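# Stuff the washcloth into the jar and cap it

## Task

Get the washcloth completely inside the jar, with no part of it left outside, and then fit the lid on so the jar is closed.

## Robot and tools

Robot: two UF850 arms, left_arm and right_arm, each ending in a two-finger parallel gripper with a wrist camera. In the scene frame the origin sits at table-top height midway between the nominal bases, +z points up, +x points out over the table, and left_arm is on the +y side. These names do not match image left and right. Calibrated bases: left_arm at (+0.062, +0.496, +0.013) m, right_arm at (+0.046, -0.436, +0.013) m, both turned only slightly about z. A camera stand is fixed behind the arms.

Frames: each arm reports its hand pose, velocities and targets in its own base frame. Fixed cameras and the table use the scene frame. Offsets are taken along the arm's own base axes, and rotations turn about the Hand target's position. On the gripper, the fingers point along its +z and open and close along its y. end_effector_position is the point between the closed finger pads, about 2 cm short of the fingertips. Closing pushes the tips roughly 10 mm further along +z, mostly while the pads are more than 40 mm apart.

Row layout, used by both motion tools: 14 numbers, each in [-1, 1]. The first seven are left_arm's dx, dy, dz, rx, ry, rz and opening, and the last seven are the same for right_arm. Every row carries both arms even when only one moves. dx..rz are an offset from that arm's Hand target as it stood when the action or move began, never from the previous row. 1.0 equals 0.6 m or 180 degrees, and rx, ry, rz form a single rotation vector. Sending the same offset twice moves the arm twice. Sending six zeros re-requests the current Hand target. The opening is absolute: +1 is fully open (0.084 m) and -1 is closed. Sending 0 means half open, so to keep a gripper unchanged, repeat its present command.

execute_actions(actions, cameras): actions is a list of actions. Each action is a list of up to 15 rows, one per 1/30 s step, and a short action keeps its last row for the remaining steps. An empty list returns state plus all camera images. cameras takes names, ["all"] or []. Images come back only when asked for or when the list is empty.

move(target, speed, blend, opening_speed, blocking, cameras): moves the grippers in straight lines toward target. target is one 14-number row or a list of up to 15 rows. Every row is an offset from the same starting Hand targets. speed is in m/s, from 0.002 to 1, default 0.25. Turns are capped at twice that figure in rad/s. You can give one value, or one per target. blend, in m, rounds the corners between listed targets; 0 stops at each one. opening_speed (0.2 or more, per second on the -1..1 scale) ramps the fingers. blocking=false returns after about 0.5 s while the motion continues. The whole path is capped at 10 s. Paths do not avoid obstacles or the other arm. Fast moves overshoot and hit harder. Keep paths away from an arm's own base, because passing close can flip its shoulder posture. The result adds a "move:" line with the outcome (done, off_target, moving, held, fault) and which limits acted. paced means the pose sent was clipped; held means a check withheld steps or the clearance check stopped the move.

wait(seconds 0..10): lets the scene run on the last commands. stop(): brakes a running move. zoom_image(camera, region [x0,y0,x1,y1] pixels, at most 504x504): gives a closer look at the latest image. clear_fault(arm): clears a reported torque fault. read_manual(section): returns licence texts only. finished_scene(scene): ends the scene for good, so call it only once the jar is closed with the cloth inside and everything stays put without the robot.

Control details: at each step the commanded pose is clipped to within 70 mm and 16 degrees of the measured gripper pose. The Hand target shown in results is that clipped command. A gripper often stops short of it. Waiting will not close the gap, but a fresh command, or an explicit extra offset, will. If a gripper is pressing on something or gets dragged, command the target back past the gripper. Joints are limited to 3.14 rad/s.

Results contain positions (m), end_effector_quat_wxyz, velocities, Joint positions (the last value is the measured opening in m), joint torques (including gravity, noisy, offset), grip_measured (on the -1..1 scale), Tool commands, Hand target and motor temperatures. Velocities are omitted when joints read within noise.

Gripping: to hold something, command an opening clearly below grip_measured. A bigger gap squeezes harder, up to about 24 N per pad. Very thin material, such as a cloth, may get less force.

Cameras: cam_head_left, cam_head_right, cam_high, cam_low, cam_left_wrist, cam_right_wrist, each 896x504. Wrist images can lag during motion.

Avoid: anything falling off the table or being left off it (this fails the task), dropping things, releasing moving objects, slams, hard pushes and hitting fixed or heavy things. Avoid any contact or squeeze between the two arms, and never close a gripper on the other arm's fingers. Torque faults arise from contact over the load limits (wrist pitch 14.7, wrist roll 16.1, forearm roll 24.5, elbow 45.5, shoulder and waist 54.6 N m, with held weight counting) or from sustained max torque; clear them with clear_fault. Motors heat when holding loads, when stretched out or when pushing at unreachable poses. MOTOR HOT appears at 65 °C, and at 80 °C the arm is braked for 30-60 s or more. Loose objects may occasionally get nudged by outside pushes. Time keeps running while you think, and smooth, low-effort motion is better.

Each tool is called after "Request:" in YAML: its name, and indented under it one key for each argument.

## Session

Request:
execute_actions:
  actions: []

Scene clock: 0.00 s.
left_arm: end_effector_position=(+0.3045, -0.0380, +0.3198) grip_measured=+1.00 end_effector_quat_wxyz=(-0.165, +0.879, +0.388, +0.222) | right_arm: end_effector_position=(+0.1464, +0.4100, +0.1453) grip_measured=+1.00 end_effector_quat_wxyz=(-0.435, -0.300, +0.652, -0.543)
Joint positions: left_arm=[-0.562 0.303 -0.447 0.73 -0.923 -1.896 0.084] | right_arm=[1.264 -1.259 -1.67 -0.069 -1.949 -2.704 0.084]
Joint velocities: within noise
Joint torques (N m): no reading
Motor temperatures (°C): left_arm=[25 29 38 38 34 33] | right_arm=[32 28 35 37 31 38]
Hand target: left_arm +0.3045, -0.0380, +0.3198; -0.165, +0.879, +0.388, +0.222 | right_arm +0.1464, +0.4100, +0.1453; -0.435, -0.300, +0.652, -0.543
Tool commands: left_gripper/opening=+1.0 right_gripper/opening=+1.0

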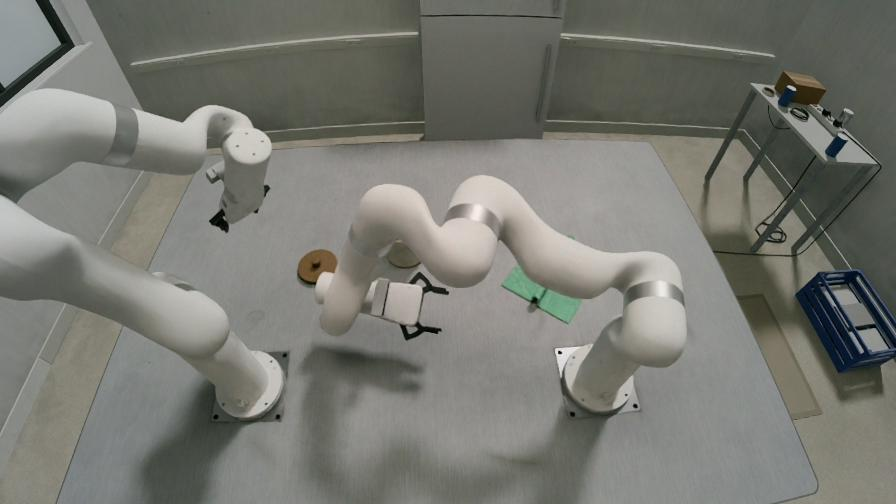

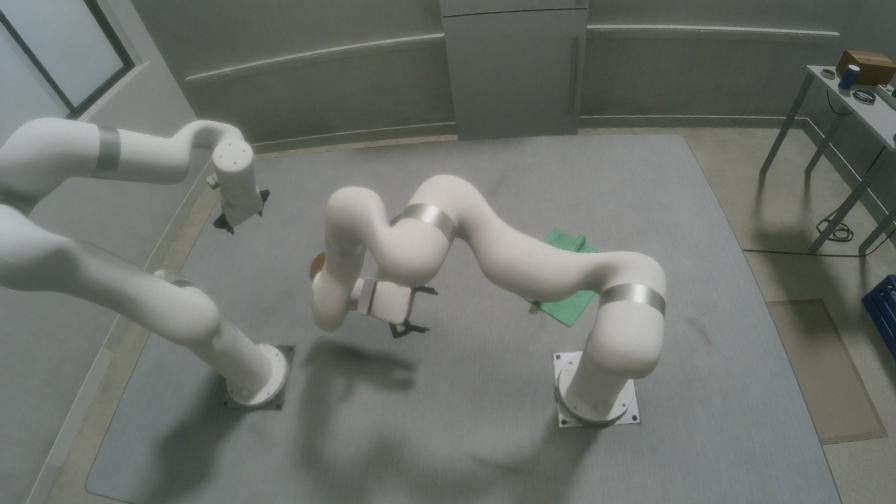

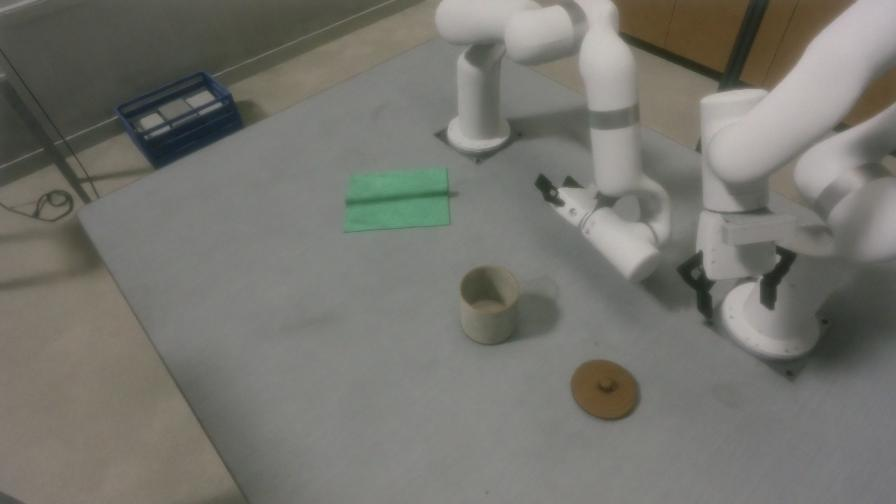

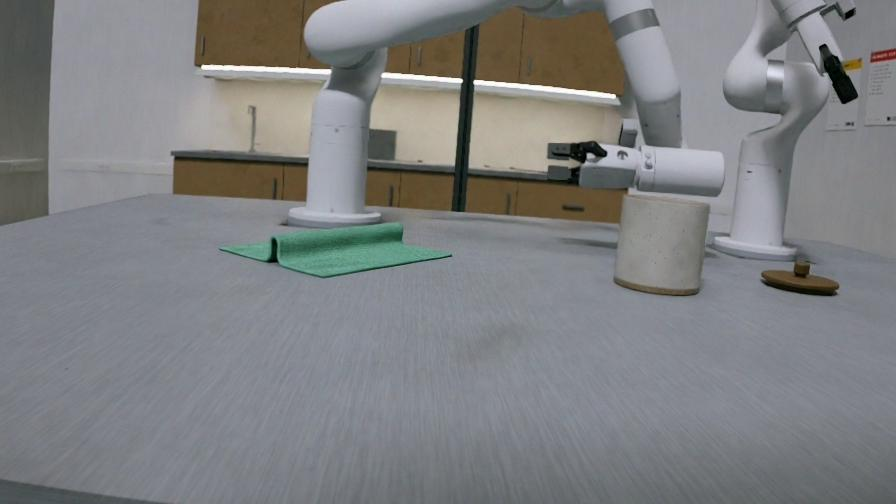

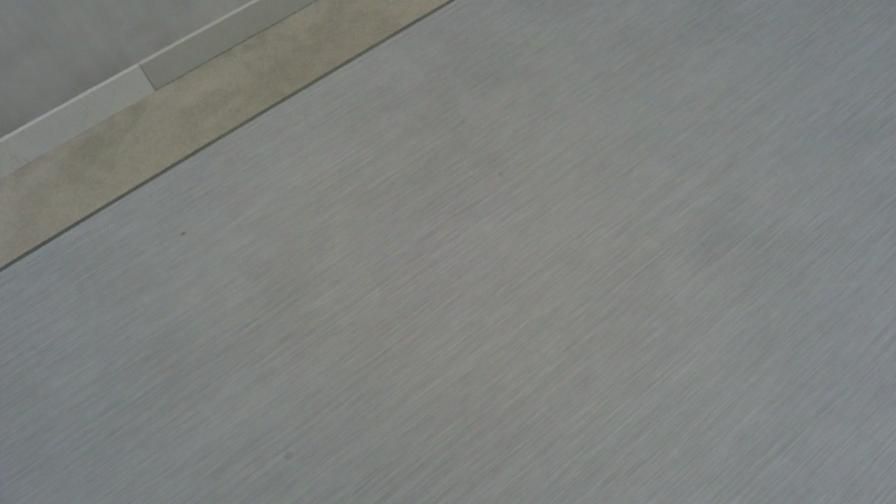

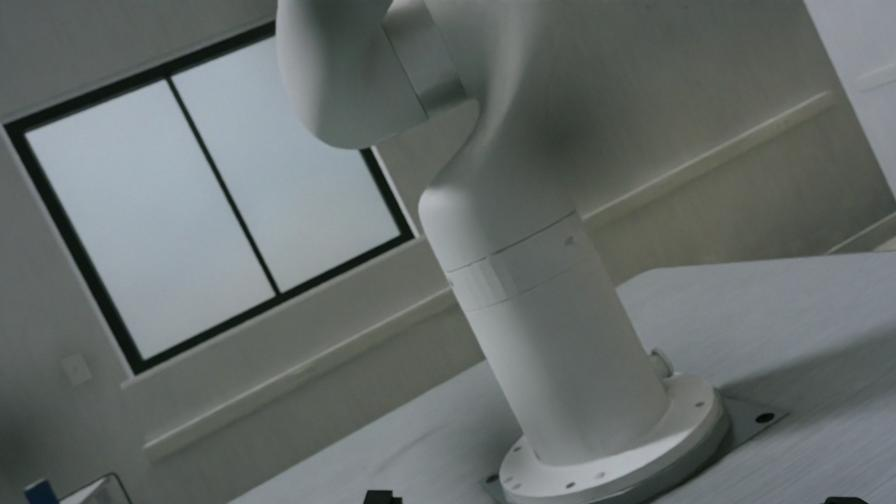

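Request:
move:
  target: [0.134,-0.168,-0.05,-0.153,0.0914,-0.0141,1, 0.397,-0.525,0.258,0.281,-0.4516,-0.382,1]
  speed: 0.35
  cameras: ["cam_head_left","cam_high","cam_low","cam_left_wrist","cam_right_wrist"]

Scene clock: 45.23 s.
left_arm: end_effector_position=(+0.3849, -0.1388, +0.2898) grip_measured=+1.00 end_effector_quat_wxyz=(+0.000, +0.924, +0.383, +0.001) | right_arm: end_effector_position=(+0.3846, +0.0950, +0.3001) grip_measured=+1.00 end_effector_quat_wxyz=(+0.000, +0.332, +0.943, -0.001)
Joint positions: left_arm=[-0.347 -0.037 -0.761 0.002 -0.724 -1.134 0.084] | right_arm=[0.243 0.01 -0.74 -0.002 -0.751 -2.22 0.084]
Joint torques (N m): left_arm=[6.78 19.97 -25.66 -1.17 -1.19 0.75] | right_arm=[-9.02 26.9 -26.05 2.14 1.42 -0.53]
Hand target: left_arm +0.3849, -0.1388, +0.2898; +0.000, +0.924, +0.383, +0.001 | right_arm +0.3846, +0.0950, +0.3001; +0.000, +0.332, +0.943, -0.001
Off the commanded pose: left_arm 0.000 m, 0 deg | right_arm 0.000 m, 0 deg.
move: done
camera_calibration:
cam_left_wrist: T_world_to_cam=[[0.714279, -0.69986, -0.00120121, -0.337629], [-0.69985, -0.714257, -0.00685071, 0.237827], [0.00393656, 0.00573398, -0.999976, 0.419055], [0, 0, 0, 1]] pos_world=[0.405955, -0.0688267, 0.420268]
cam_right_wrist: T_world_to_cam=[[0.60566, 0.795572, 0.015503, -0.284669], [0.795343, -0.605858, 0.0190982, -0.18788], [0.0245866, 0.000763175, -0.999697, 0.423899], [0, 0, 0, 1]] pos_world=[0.31142, 0.112322, 0.431772]
Images, in order (width x height): cam_head_left 896x504, cam_high 896x504, cam_low 896x504, cam_left_wrist 896x504, cam_right_wrist 896x504.

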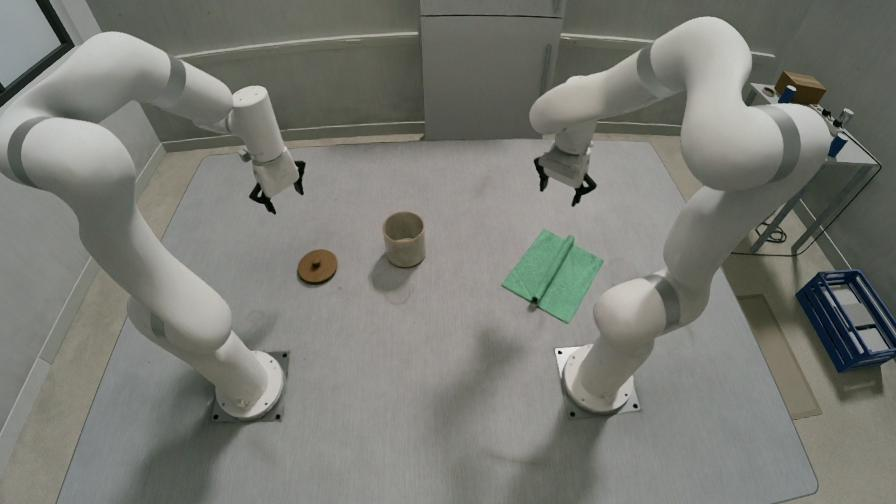

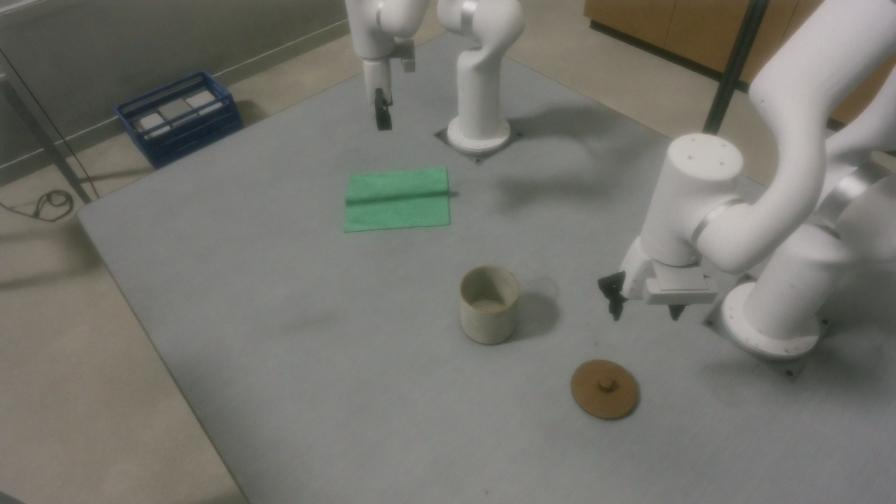

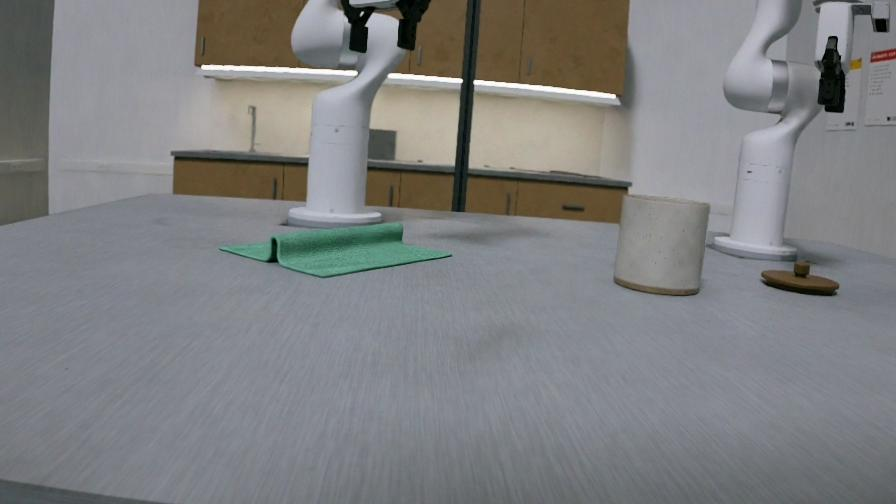

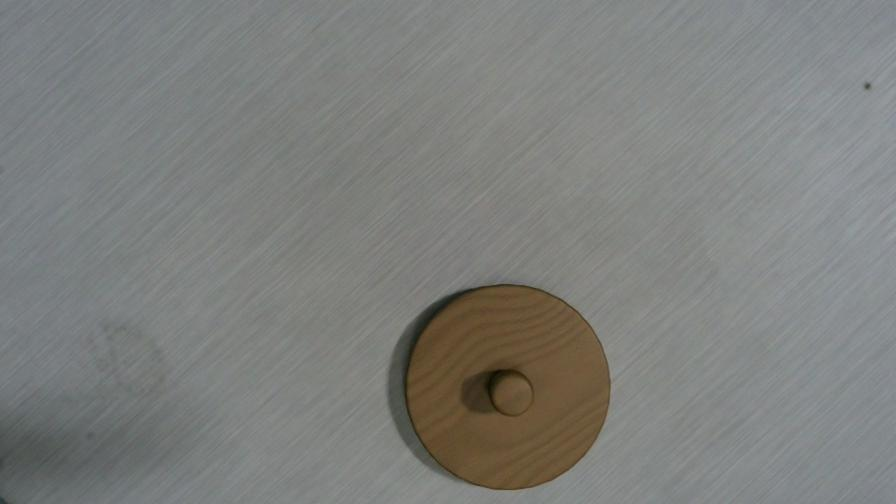

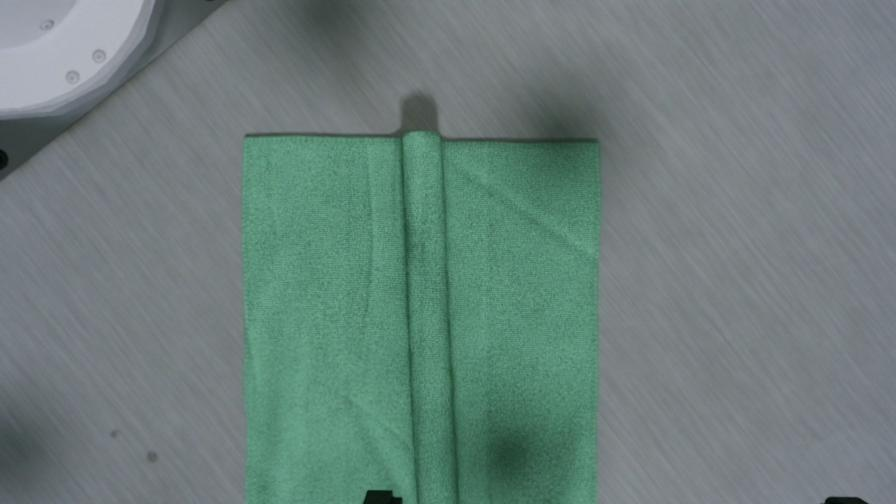

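Request:
zoom_image:
  camera: "cam_low"
  region: [580, 170, 860, 320]

Request:
zoom_image:
  camera: "cam_high"
  region: [430, 240, 670, 440]

Scaled by 1.800 from the camera's 896x504 image, which has a finer 1280x720 frame.

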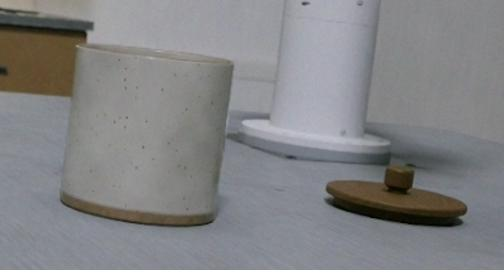

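Scaled by 2.100 from the camera's 896x504 image, which has a finer 1280x720 frame.

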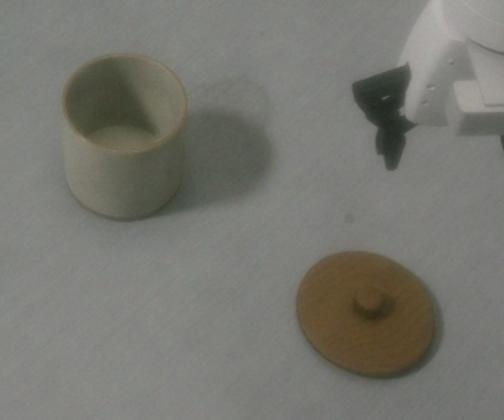

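Request:
move:
  target: [-0.0167,-0.025,-0.317,0,0,0,0.19, -0.0243,-0.05,-0.372,0,0,0.0194,0.19]
  speed: 0.25
  cameras: ["cam_head_right","cam_high","cam_low","cam_left_wrist","cam_right_wrist"]

Scene clock: 72.73 s.
left_arm: end_effector_position=(+0.3749, -0.1538, +0.0996) grip_measured=+0.18 end_effector_quat_wxyz=(+0.000, +0.924, +0.383, +0.001) | right_arm: end_effector_position=(+0.3700, +0.0650, +0.0769) grip_measured=+0.18 end_effector_quat_wxyz=(+0.000, +0.303, +0.953, -0.001)
Joint positions: left_arm=[-0.39 -0.413 -0.657 0.006 -0.243 -1.181 0.052] | right_arm=[0.175 -0.427 -0.583 -0.01 -0.156 -2.341 0.052]
Joint torques (N m): left_arm=[-7.72 29.3 -18.8 1.12 0.99 -0.92] | right_arm=[-7.86 22.97 -22.95 1.91 1.43 -0.48]
Hand target: left_arm +0.3749, -0.1538, +0.0996; +0.000, +0.924, +0.383, +0.001 | right_arm +0.3700, +0.0650, +0.0769; +0.000, +0.303, +0.953, -0.001
Off the commanded pose: left_arm 0.000 m, 0 deg | right_arm 0.000 m, 0 deg.
move: done
camera_calibration:
cam_left_wrist: T_world_to_cam=[[0.714327, -0.699812, -0.00113048, -0.341244], [-0.699801, -0.714305, -0.00677838, 0.218771], [0.00393608, 0.00563309, -0.999976, 0.228977], [0, 0, 0, 1]] pos_world=[0.395955, -0.083827, 0.230068]
cam_right_wrist: T_world_to_cam=[[0.556029, 0.831017, 0.0155559, -0.232423], [0.830796, -0.556242, 0.0192843, -0.206645], [0.0246784, 0.00220121, -0.999693, 0.201033], [0, 0, 0, 1]] pos_world=[0.295953, 0.0777604, 0.208572]
Images, in order (width x height): cam_head_right 896x504, cam_high 896x504, cam_low 896x504, cam_left_wrist 896x504, cam_right_wrist 896x504.

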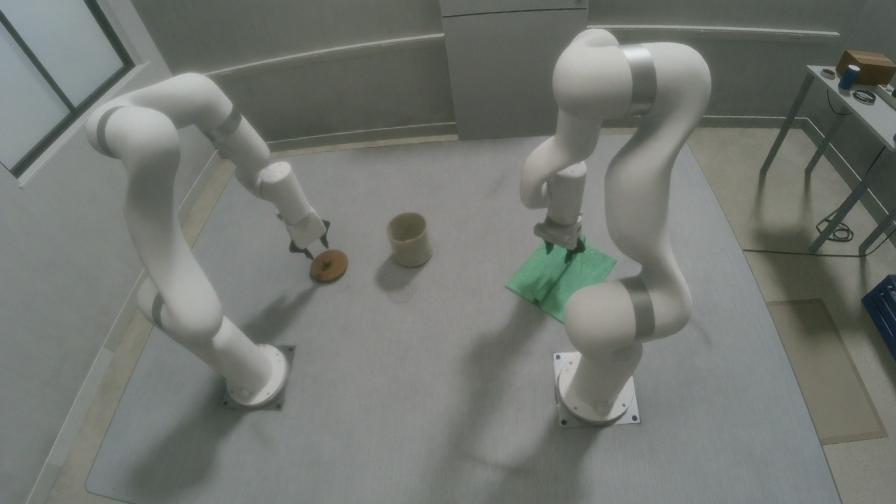

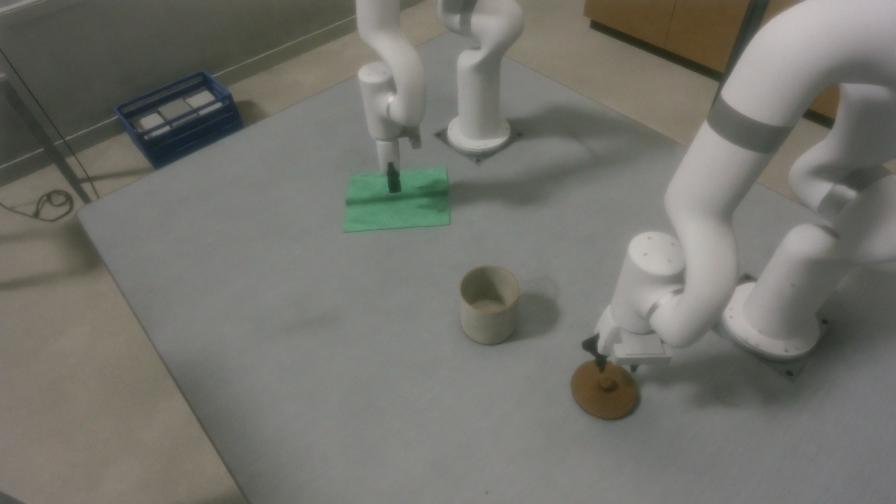

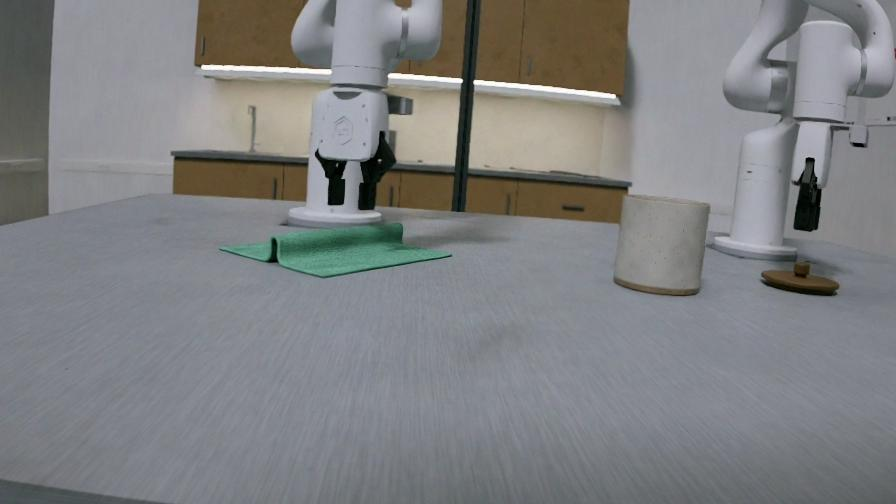

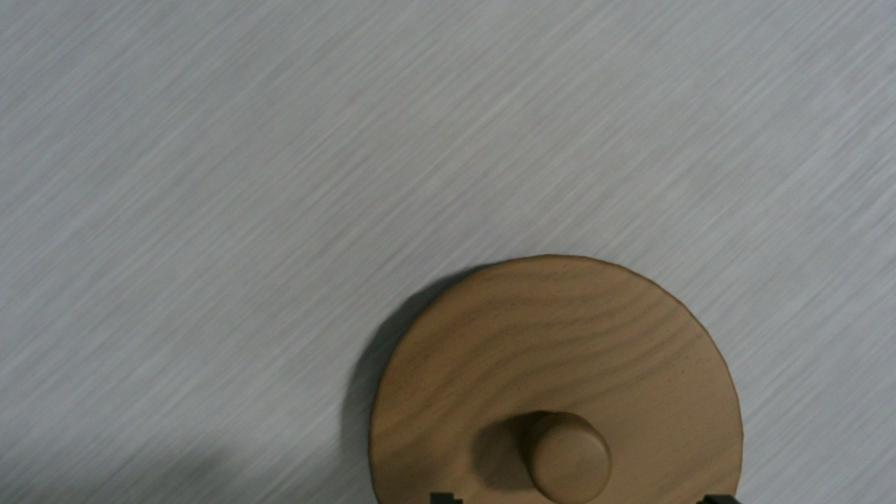

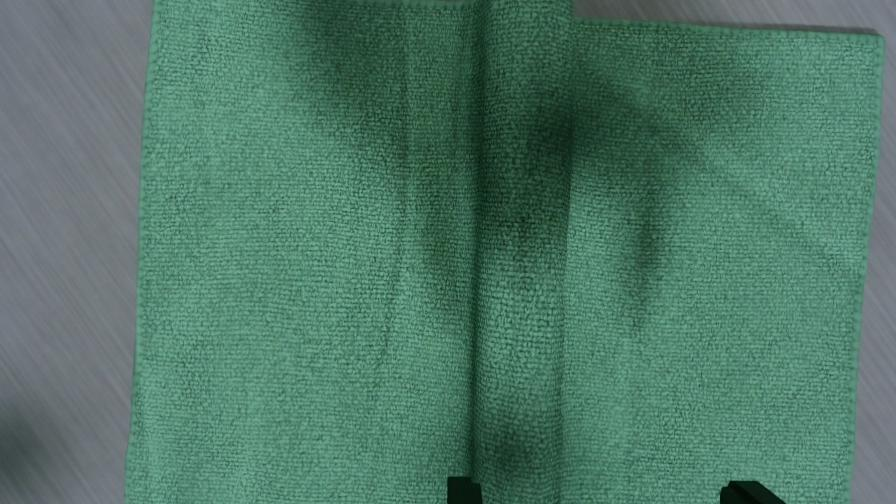

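Request:
zoom_image:
  camera: "cam_right_wrist"
  region: [420, 404, 820, 504]

Request:
zoom_image:
  camera: "cam_left_wrist"
  region: [400, 384, 780, 504]

Scaled by 1.260 from the camera's 896x504 image, which has a finer 1280x720 frame.

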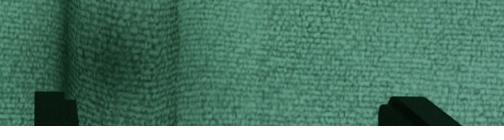

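Scaled by 1.326 from the camera's 896x504 image, which has a finer 1280x720 frame.

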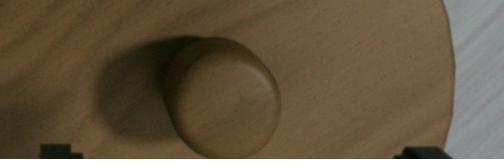

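Request:
zoom_image:
  camera: "cam_low"
  region: [210, 140, 460, 290]

Request:
zoom_image:
  camera: "cam_head_right"
  region: [480, 200, 640, 340]

Scaled by 2.016 from the camera's 896x504 image, which has a finer 1280x720 frame.

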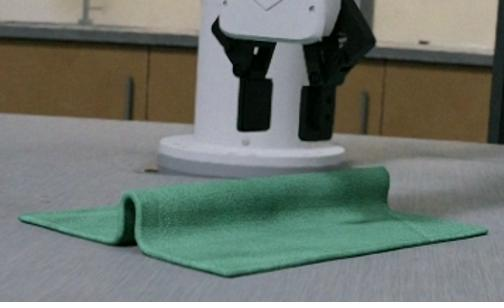

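Scaled by 3.150 from the camera's 896x504 image, which has a finer 1280x720 frame.

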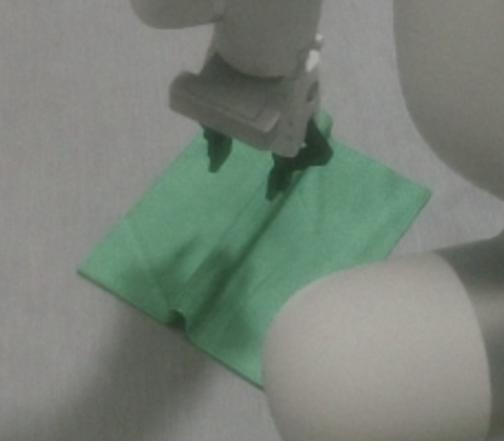

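Request:
move:
  target: [0.0158,-0.0033,-0.066,0,0,0,0.19, 0.001,-0.0165,-0.0533,0,0,0,0.19]
  speed: 0.15
  cameras: ["cam_low","cam_left_wrist","cam_right_wrist"]

Scene clock: 118.80 s.
left_arm: end_effector_position=(+0.3844, -0.1558, +0.0600) grip_measured=+0.18 end_effector_quat_wxyz=(+0.000, +0.924, +0.383, +0.001) | right_arm: end_effector_position=(+0.3706, +0.0551, +0.0449) grip_measured=+0.18 end_effector_quat_wxyz=(+0.000, +0.303, +0.953, -0.001)
Joint positions: left_arm=[-0.386 -0.53 -0.694 0.008 -0.163 -1.18 0.052] | right_arm=[0.149 -0.518 -0.594 -0.019 -0.076 -2.357 0.052]
Joint torques (N m): left_arm=[6.2 33.12 -17.35 1.24 1.09 0.34] | right_arm=[-8.21 24.9 -20.85 -1.79 1.42 -0.38]
Hand target: left_arm +0.3844, -0.1558, +0.0600; +0.000, +0.924, +0.383, +0.001 | right_arm +0.3706, +0.0551, +0.0449; +0.000, +0.303, +0.953, -0.001
Off the commanded pose: left_arm 0.000 m, 0 deg | right_arm 0.000 m, 0 deg.
move: done
camera_calibration:
cam_left_wrist: T_world_to_cam=[[0.714228, -0.699913, -0.00113202, -0.349442], [-0.699902, -0.714206, -0.00678024, 0.223772], [0.00393708, 0.00563493, -0.999976, 0.189351], [0, 0, 0, 1]] pos_world=[0.405455, -0.0858264, 0.190468]
cam_right_wrist: T_world_to_cam=[[0.5561, 0.830971, 0.0155017, -0.22404], [0.830752, -0.556311, 0.0192016, -0.212001], [0.0245797, 0.00220009, -0.999695, 0.16908], [0, 0, 0, 1]] pos_world=[0.296553, 0.0678605, 0.176572]
Images, in order (width x height): cam_low 896x504, cam_left_wrist 896x504, cam_right_wrist 896x504.

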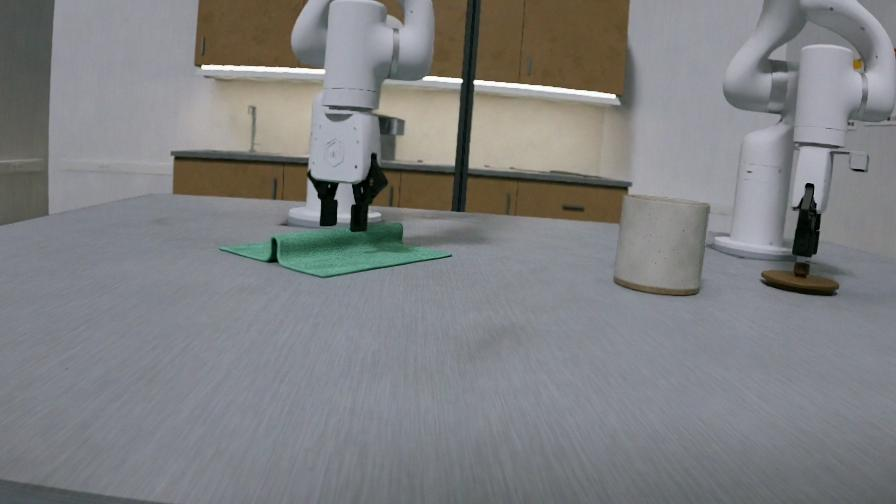

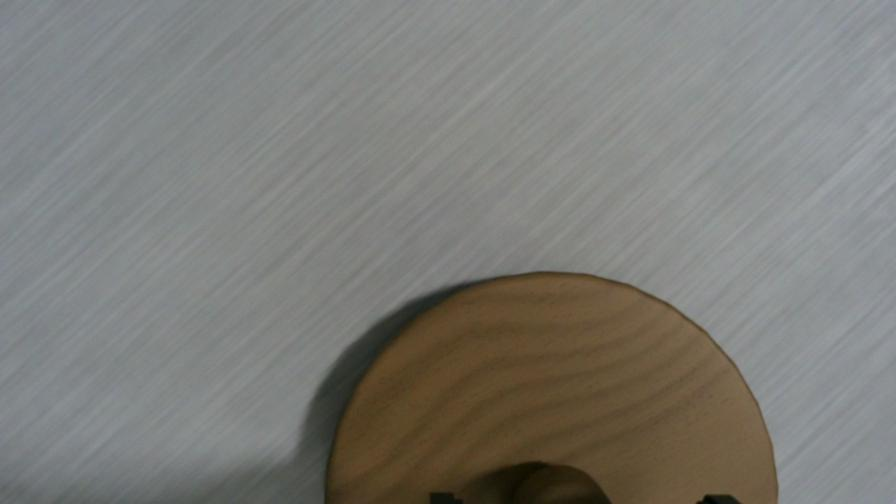

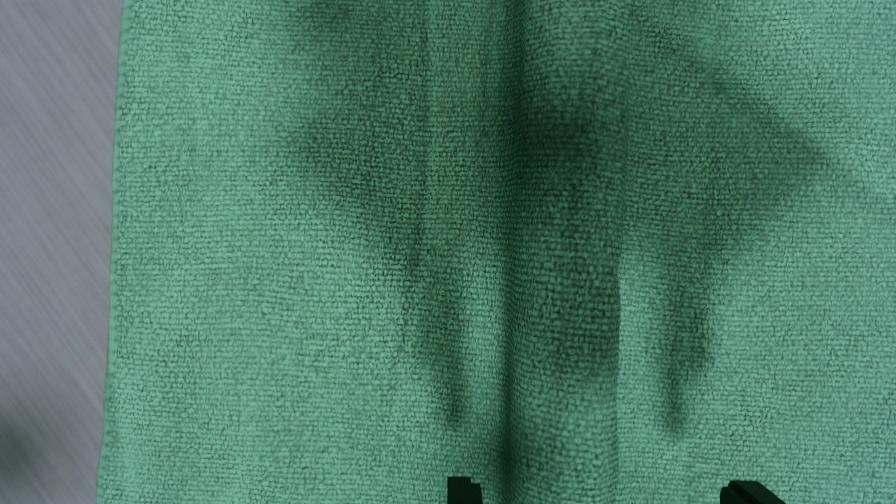

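Request:
move:
  target:
    - [0.002,0.005,0,0,0,0,0.19, -0.0078,-0.0117,0,0,0,0,0.19]
    - [0.002,0.005,0,0,0,0,0.19, -0.0078,-0.0117,-0.0467,0,0,0,0.19]
    - [0.002,0.005,0,0,0,0,0.19, -0.0078,-0.0117,-0.0467,0,0,0,-1]
  speed: [0.1,0.08,0.05]
  opening_speed: 1.0
  cameras: ["cam_low","cam_high","cam_right_wrist"]

Scene clock: 129.50 s.
left_arm: end_effector_position=(+0.3856, -0.1528, +0.0600) grip_measured=+0.18 end_effector_quat_wxyz=(+0.000, +0.924, +0.383, +0.001) | right_arm: end_effector_position=(+0.3659, +0.0481, +0.0169) grip_measured=-0.82 end_effector_quat_wxyz=(+0.000, +0.303, +0.953, +0.000) end_effector_velocity=(+0.000, +0.000, +0.000) end_effector_angular_velocity=(+0.000, -0.001, +0.000)
Joint positions: left_arm=[-0.378 -0.53 -0.694 0.008 -0.163 -1.172 0.052] | right_arm=[0.131 -0.595 -0.596 -0.044 -0.003 -2.35 0.008]
Joint velocities: left_arm=[within noise] | right_arm=[0 0 0 -0.006 0 0.006 0]
Joint torques (N m): left_arm=[7.26 36.67 -13.95 -1.37 0.94 0.76] | right_arm=[-5.28 26.07 -19.1 -2.16 0.55 0.35]
Hand target: left_arm +0.3856, -0.1528, +0.0600; +0.000, +0.924, +0.383, +0.001 | right_arm +0.3659, +0.0481, +0.0169; +0.000, +0.303, +0.953, -0.001
Off the commanded pose: left_arm 0.000 m, 0 deg | right_arm 0.000 m, 0 deg.
move: done
camera_calibration:
cam_right_wrist: T_world_to_cam=[[0.556091, 0.830957, 0.016498, -0.215152], [0.830766, -0.556324, 0.0181737, -0.211417], [0.0242798, 0.00359976, -0.999699, 0.141225], [0, 0, 0, 1]] pos_world=[0.291853, 0.0606578, 0.148574]
Images, in order (width x height): cam_high 896x504, cam_low 896x504, cam_right_wrist 896x504.

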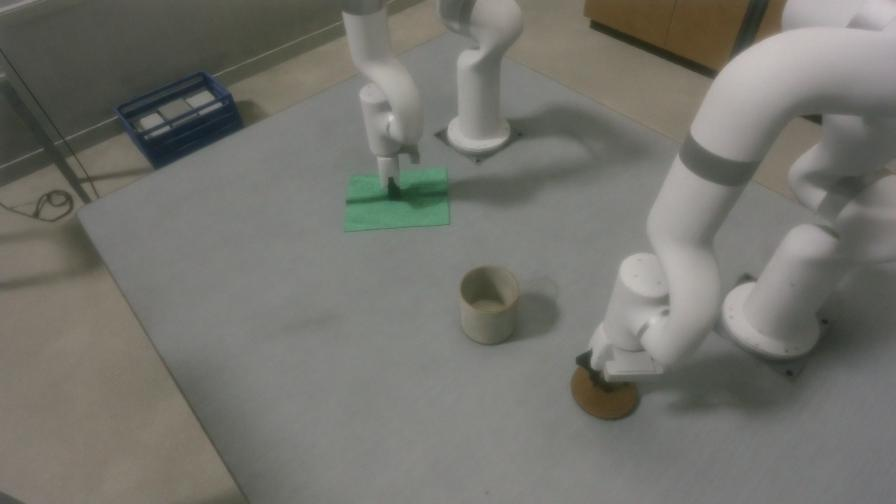

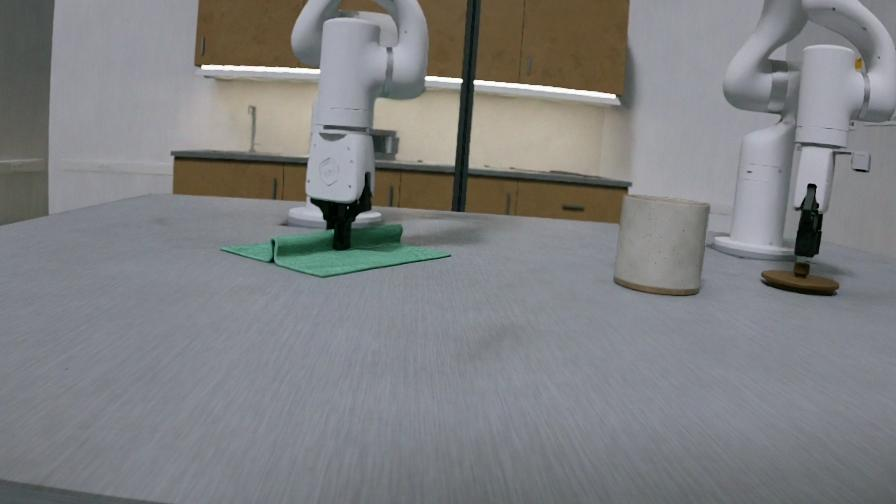

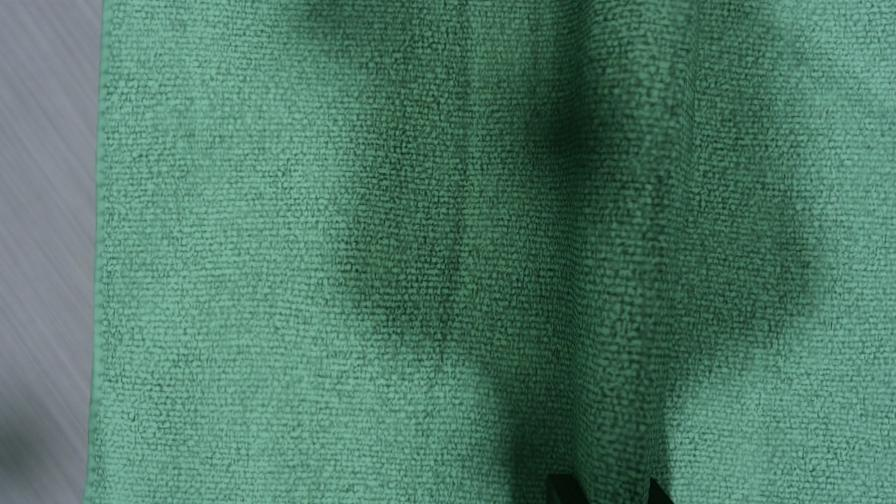

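Request:
move:
  target:
    - [0,0,0,0,0,0,0.19, 0,0,0.638,0,0,0,-1]
    - [0,0,0,0,0,0,0.19, 0.2235,0.653,0.638,0,0,0,-1]
  speed: [0.25,0.25]
  blend: [0.05,0]
  cameras: ["cam_head_left","cam_low","cam_high","cam_right_wrist"]

Scene clock: 140.53 s.
left_arm: end_effector_position=(+0.3856, -0.1528, +0.0600) grip_measured=+0.18 end_effector_quat_wxyz=(+0.000, +0.924, +0.383, +0.001) | right_arm: end_effector_position=(+0.5000, +0.4399, +0.3997) grip_measured=-0.82 end_effector_quat_wxyz=(+0.000, +0.303, +0.953, -0.001)
Joint positions: left_arm=[-0.378 -0.53 -0.694 0.008 -0.163 -1.172 0.052] | right_arm=[0.722 -0.589 -1.724 -0.001 -1.136 -1.803 0.008]
Joint torques (N m): left_arm=[6.19 43.41 -13.63 -1.64 0.95 0.69] | right_arm=[6.51 38.65 -37.56 -0.98 -1.57 0.47]
Hand target: left_arm +0.3856, -0.1528, +0.0600; +0.000, +0.924, +0.383, +0.001 | right_arm +0.5000, +0.4399, +0.3997; +0.000, +0.303, +0.953, -0.001
Off the commanded pose: left_arm 0.000 m, 0 deg | right_arm 0.000 m, 0 deg.
move: done
camera_calibration:
cam_right_wrist: T_world_to_cam=[[0.5561, 0.830971, 0.0155017, -0.621257], [0.830752, -0.556311, 0.0192016, -0.112244], [0.0245797, 0.00220009, -0.999695, 0.519744], [0, 0, 0, 1]] pos_world=[0.425953, 0.452661, 0.531372]
Images, in order (width x height): cam_head_left 896x504, cam_high 896x504, cam_low 896x504, cam_right_wrist 896x504.

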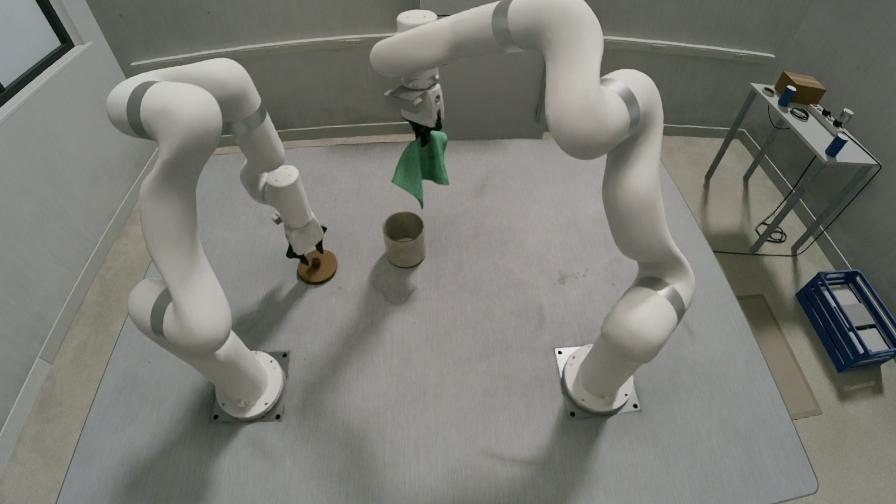

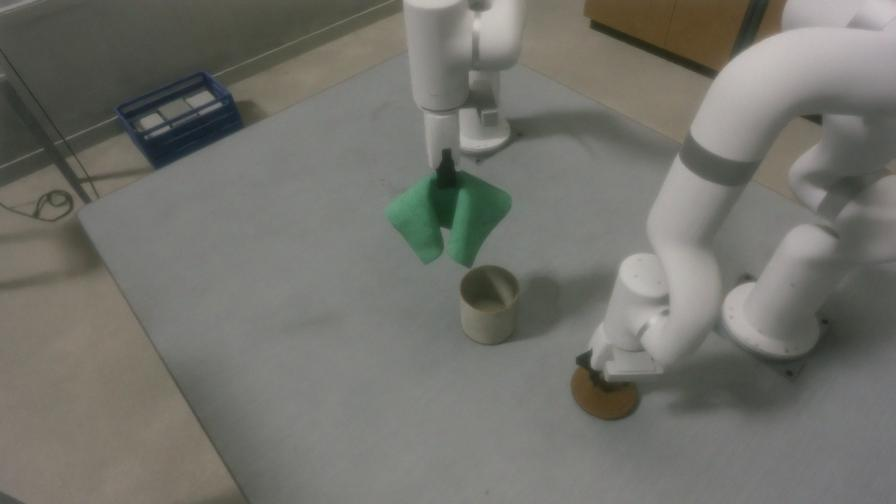

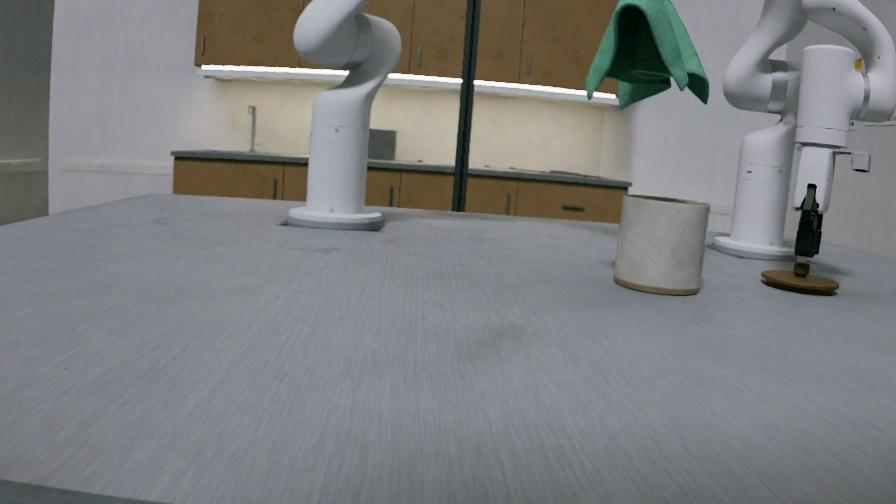

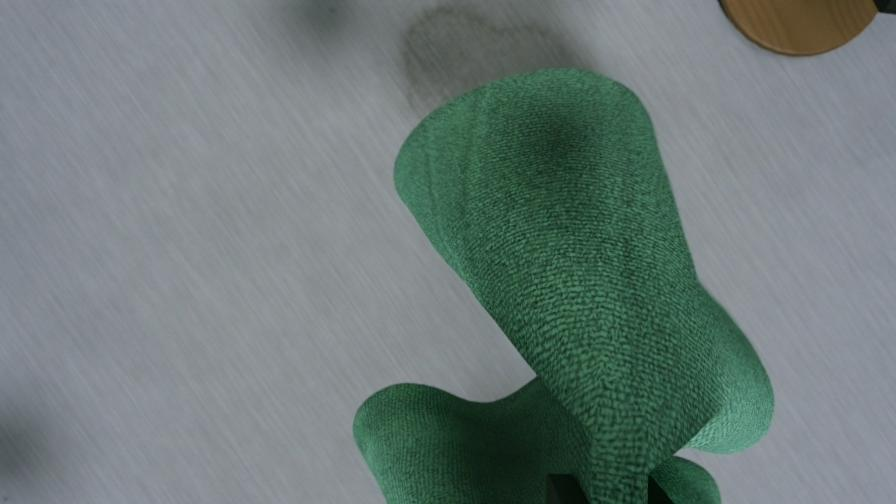

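Request:
move:
  target: [0,0,0,0,0,0,0.19, -0.035,-0.2017,0,0,0,0,-1]
  speed: 0.25
  cameras: ["cam_right_wrist"]

Scene clock: 154.93 s.
left_arm: end_effector_position=(+0.3856, -0.1528, +0.0600) grip_measured=+0.18 end_effector_quat_wxyz=(+0.000, +0.924, +0.383, +0.001) | right_arm: end_effector_position=(+0.4790, +0.3189, +0.3997) grip_measured=-0.82 end_effector_quat_wxyz=(+0.000, +0.303, +0.953, -0.001)
Joint positions: left_arm=[-0.378 -0.53 -0.694 0.008 -0.163 -1.172 0.052] | right_arm=[0.588 -0.347 -1.386 -0.001 -1.04 -1.937 0.008]
Joint torques (N m): left_arm=[6.46 43.15 -13.86 -1.36 0.67 0.79] | right_arm=[-8.31 42.87 -28.56 2.6 1.45 -0.44]
Hand target: left_arm +0.3856, -0.1528, +0.0600; +0.000, +0.924, +0.383, +0.001 | right_arm +0.4790, +0.3189, +0.3997; +0.000, +0.303, +0.953, -0.001
Off the commanded pose: left_arm 0.000 m, 0 deg | right_arm 0.000 m, 0 deg.
move: done
camera_calibration:
cam_right_wrist: T_world_to_cam=[[0.556031, 0.831017, 0.0155003, -0.509018], [0.830798, -0.556243, 0.0192012, -0.162153], [0.0245785, 0.00220118, -0.999695, 0.520527], [0, 0, 0, 1]] pos_world=[0.404953, 0.33166, 0.531372]
Images, in order (width x height): cam_right_wrist 896x504.

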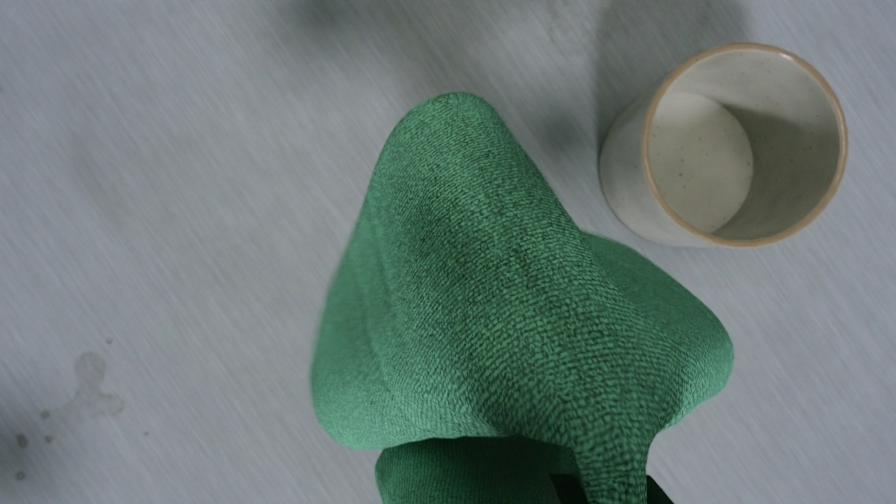

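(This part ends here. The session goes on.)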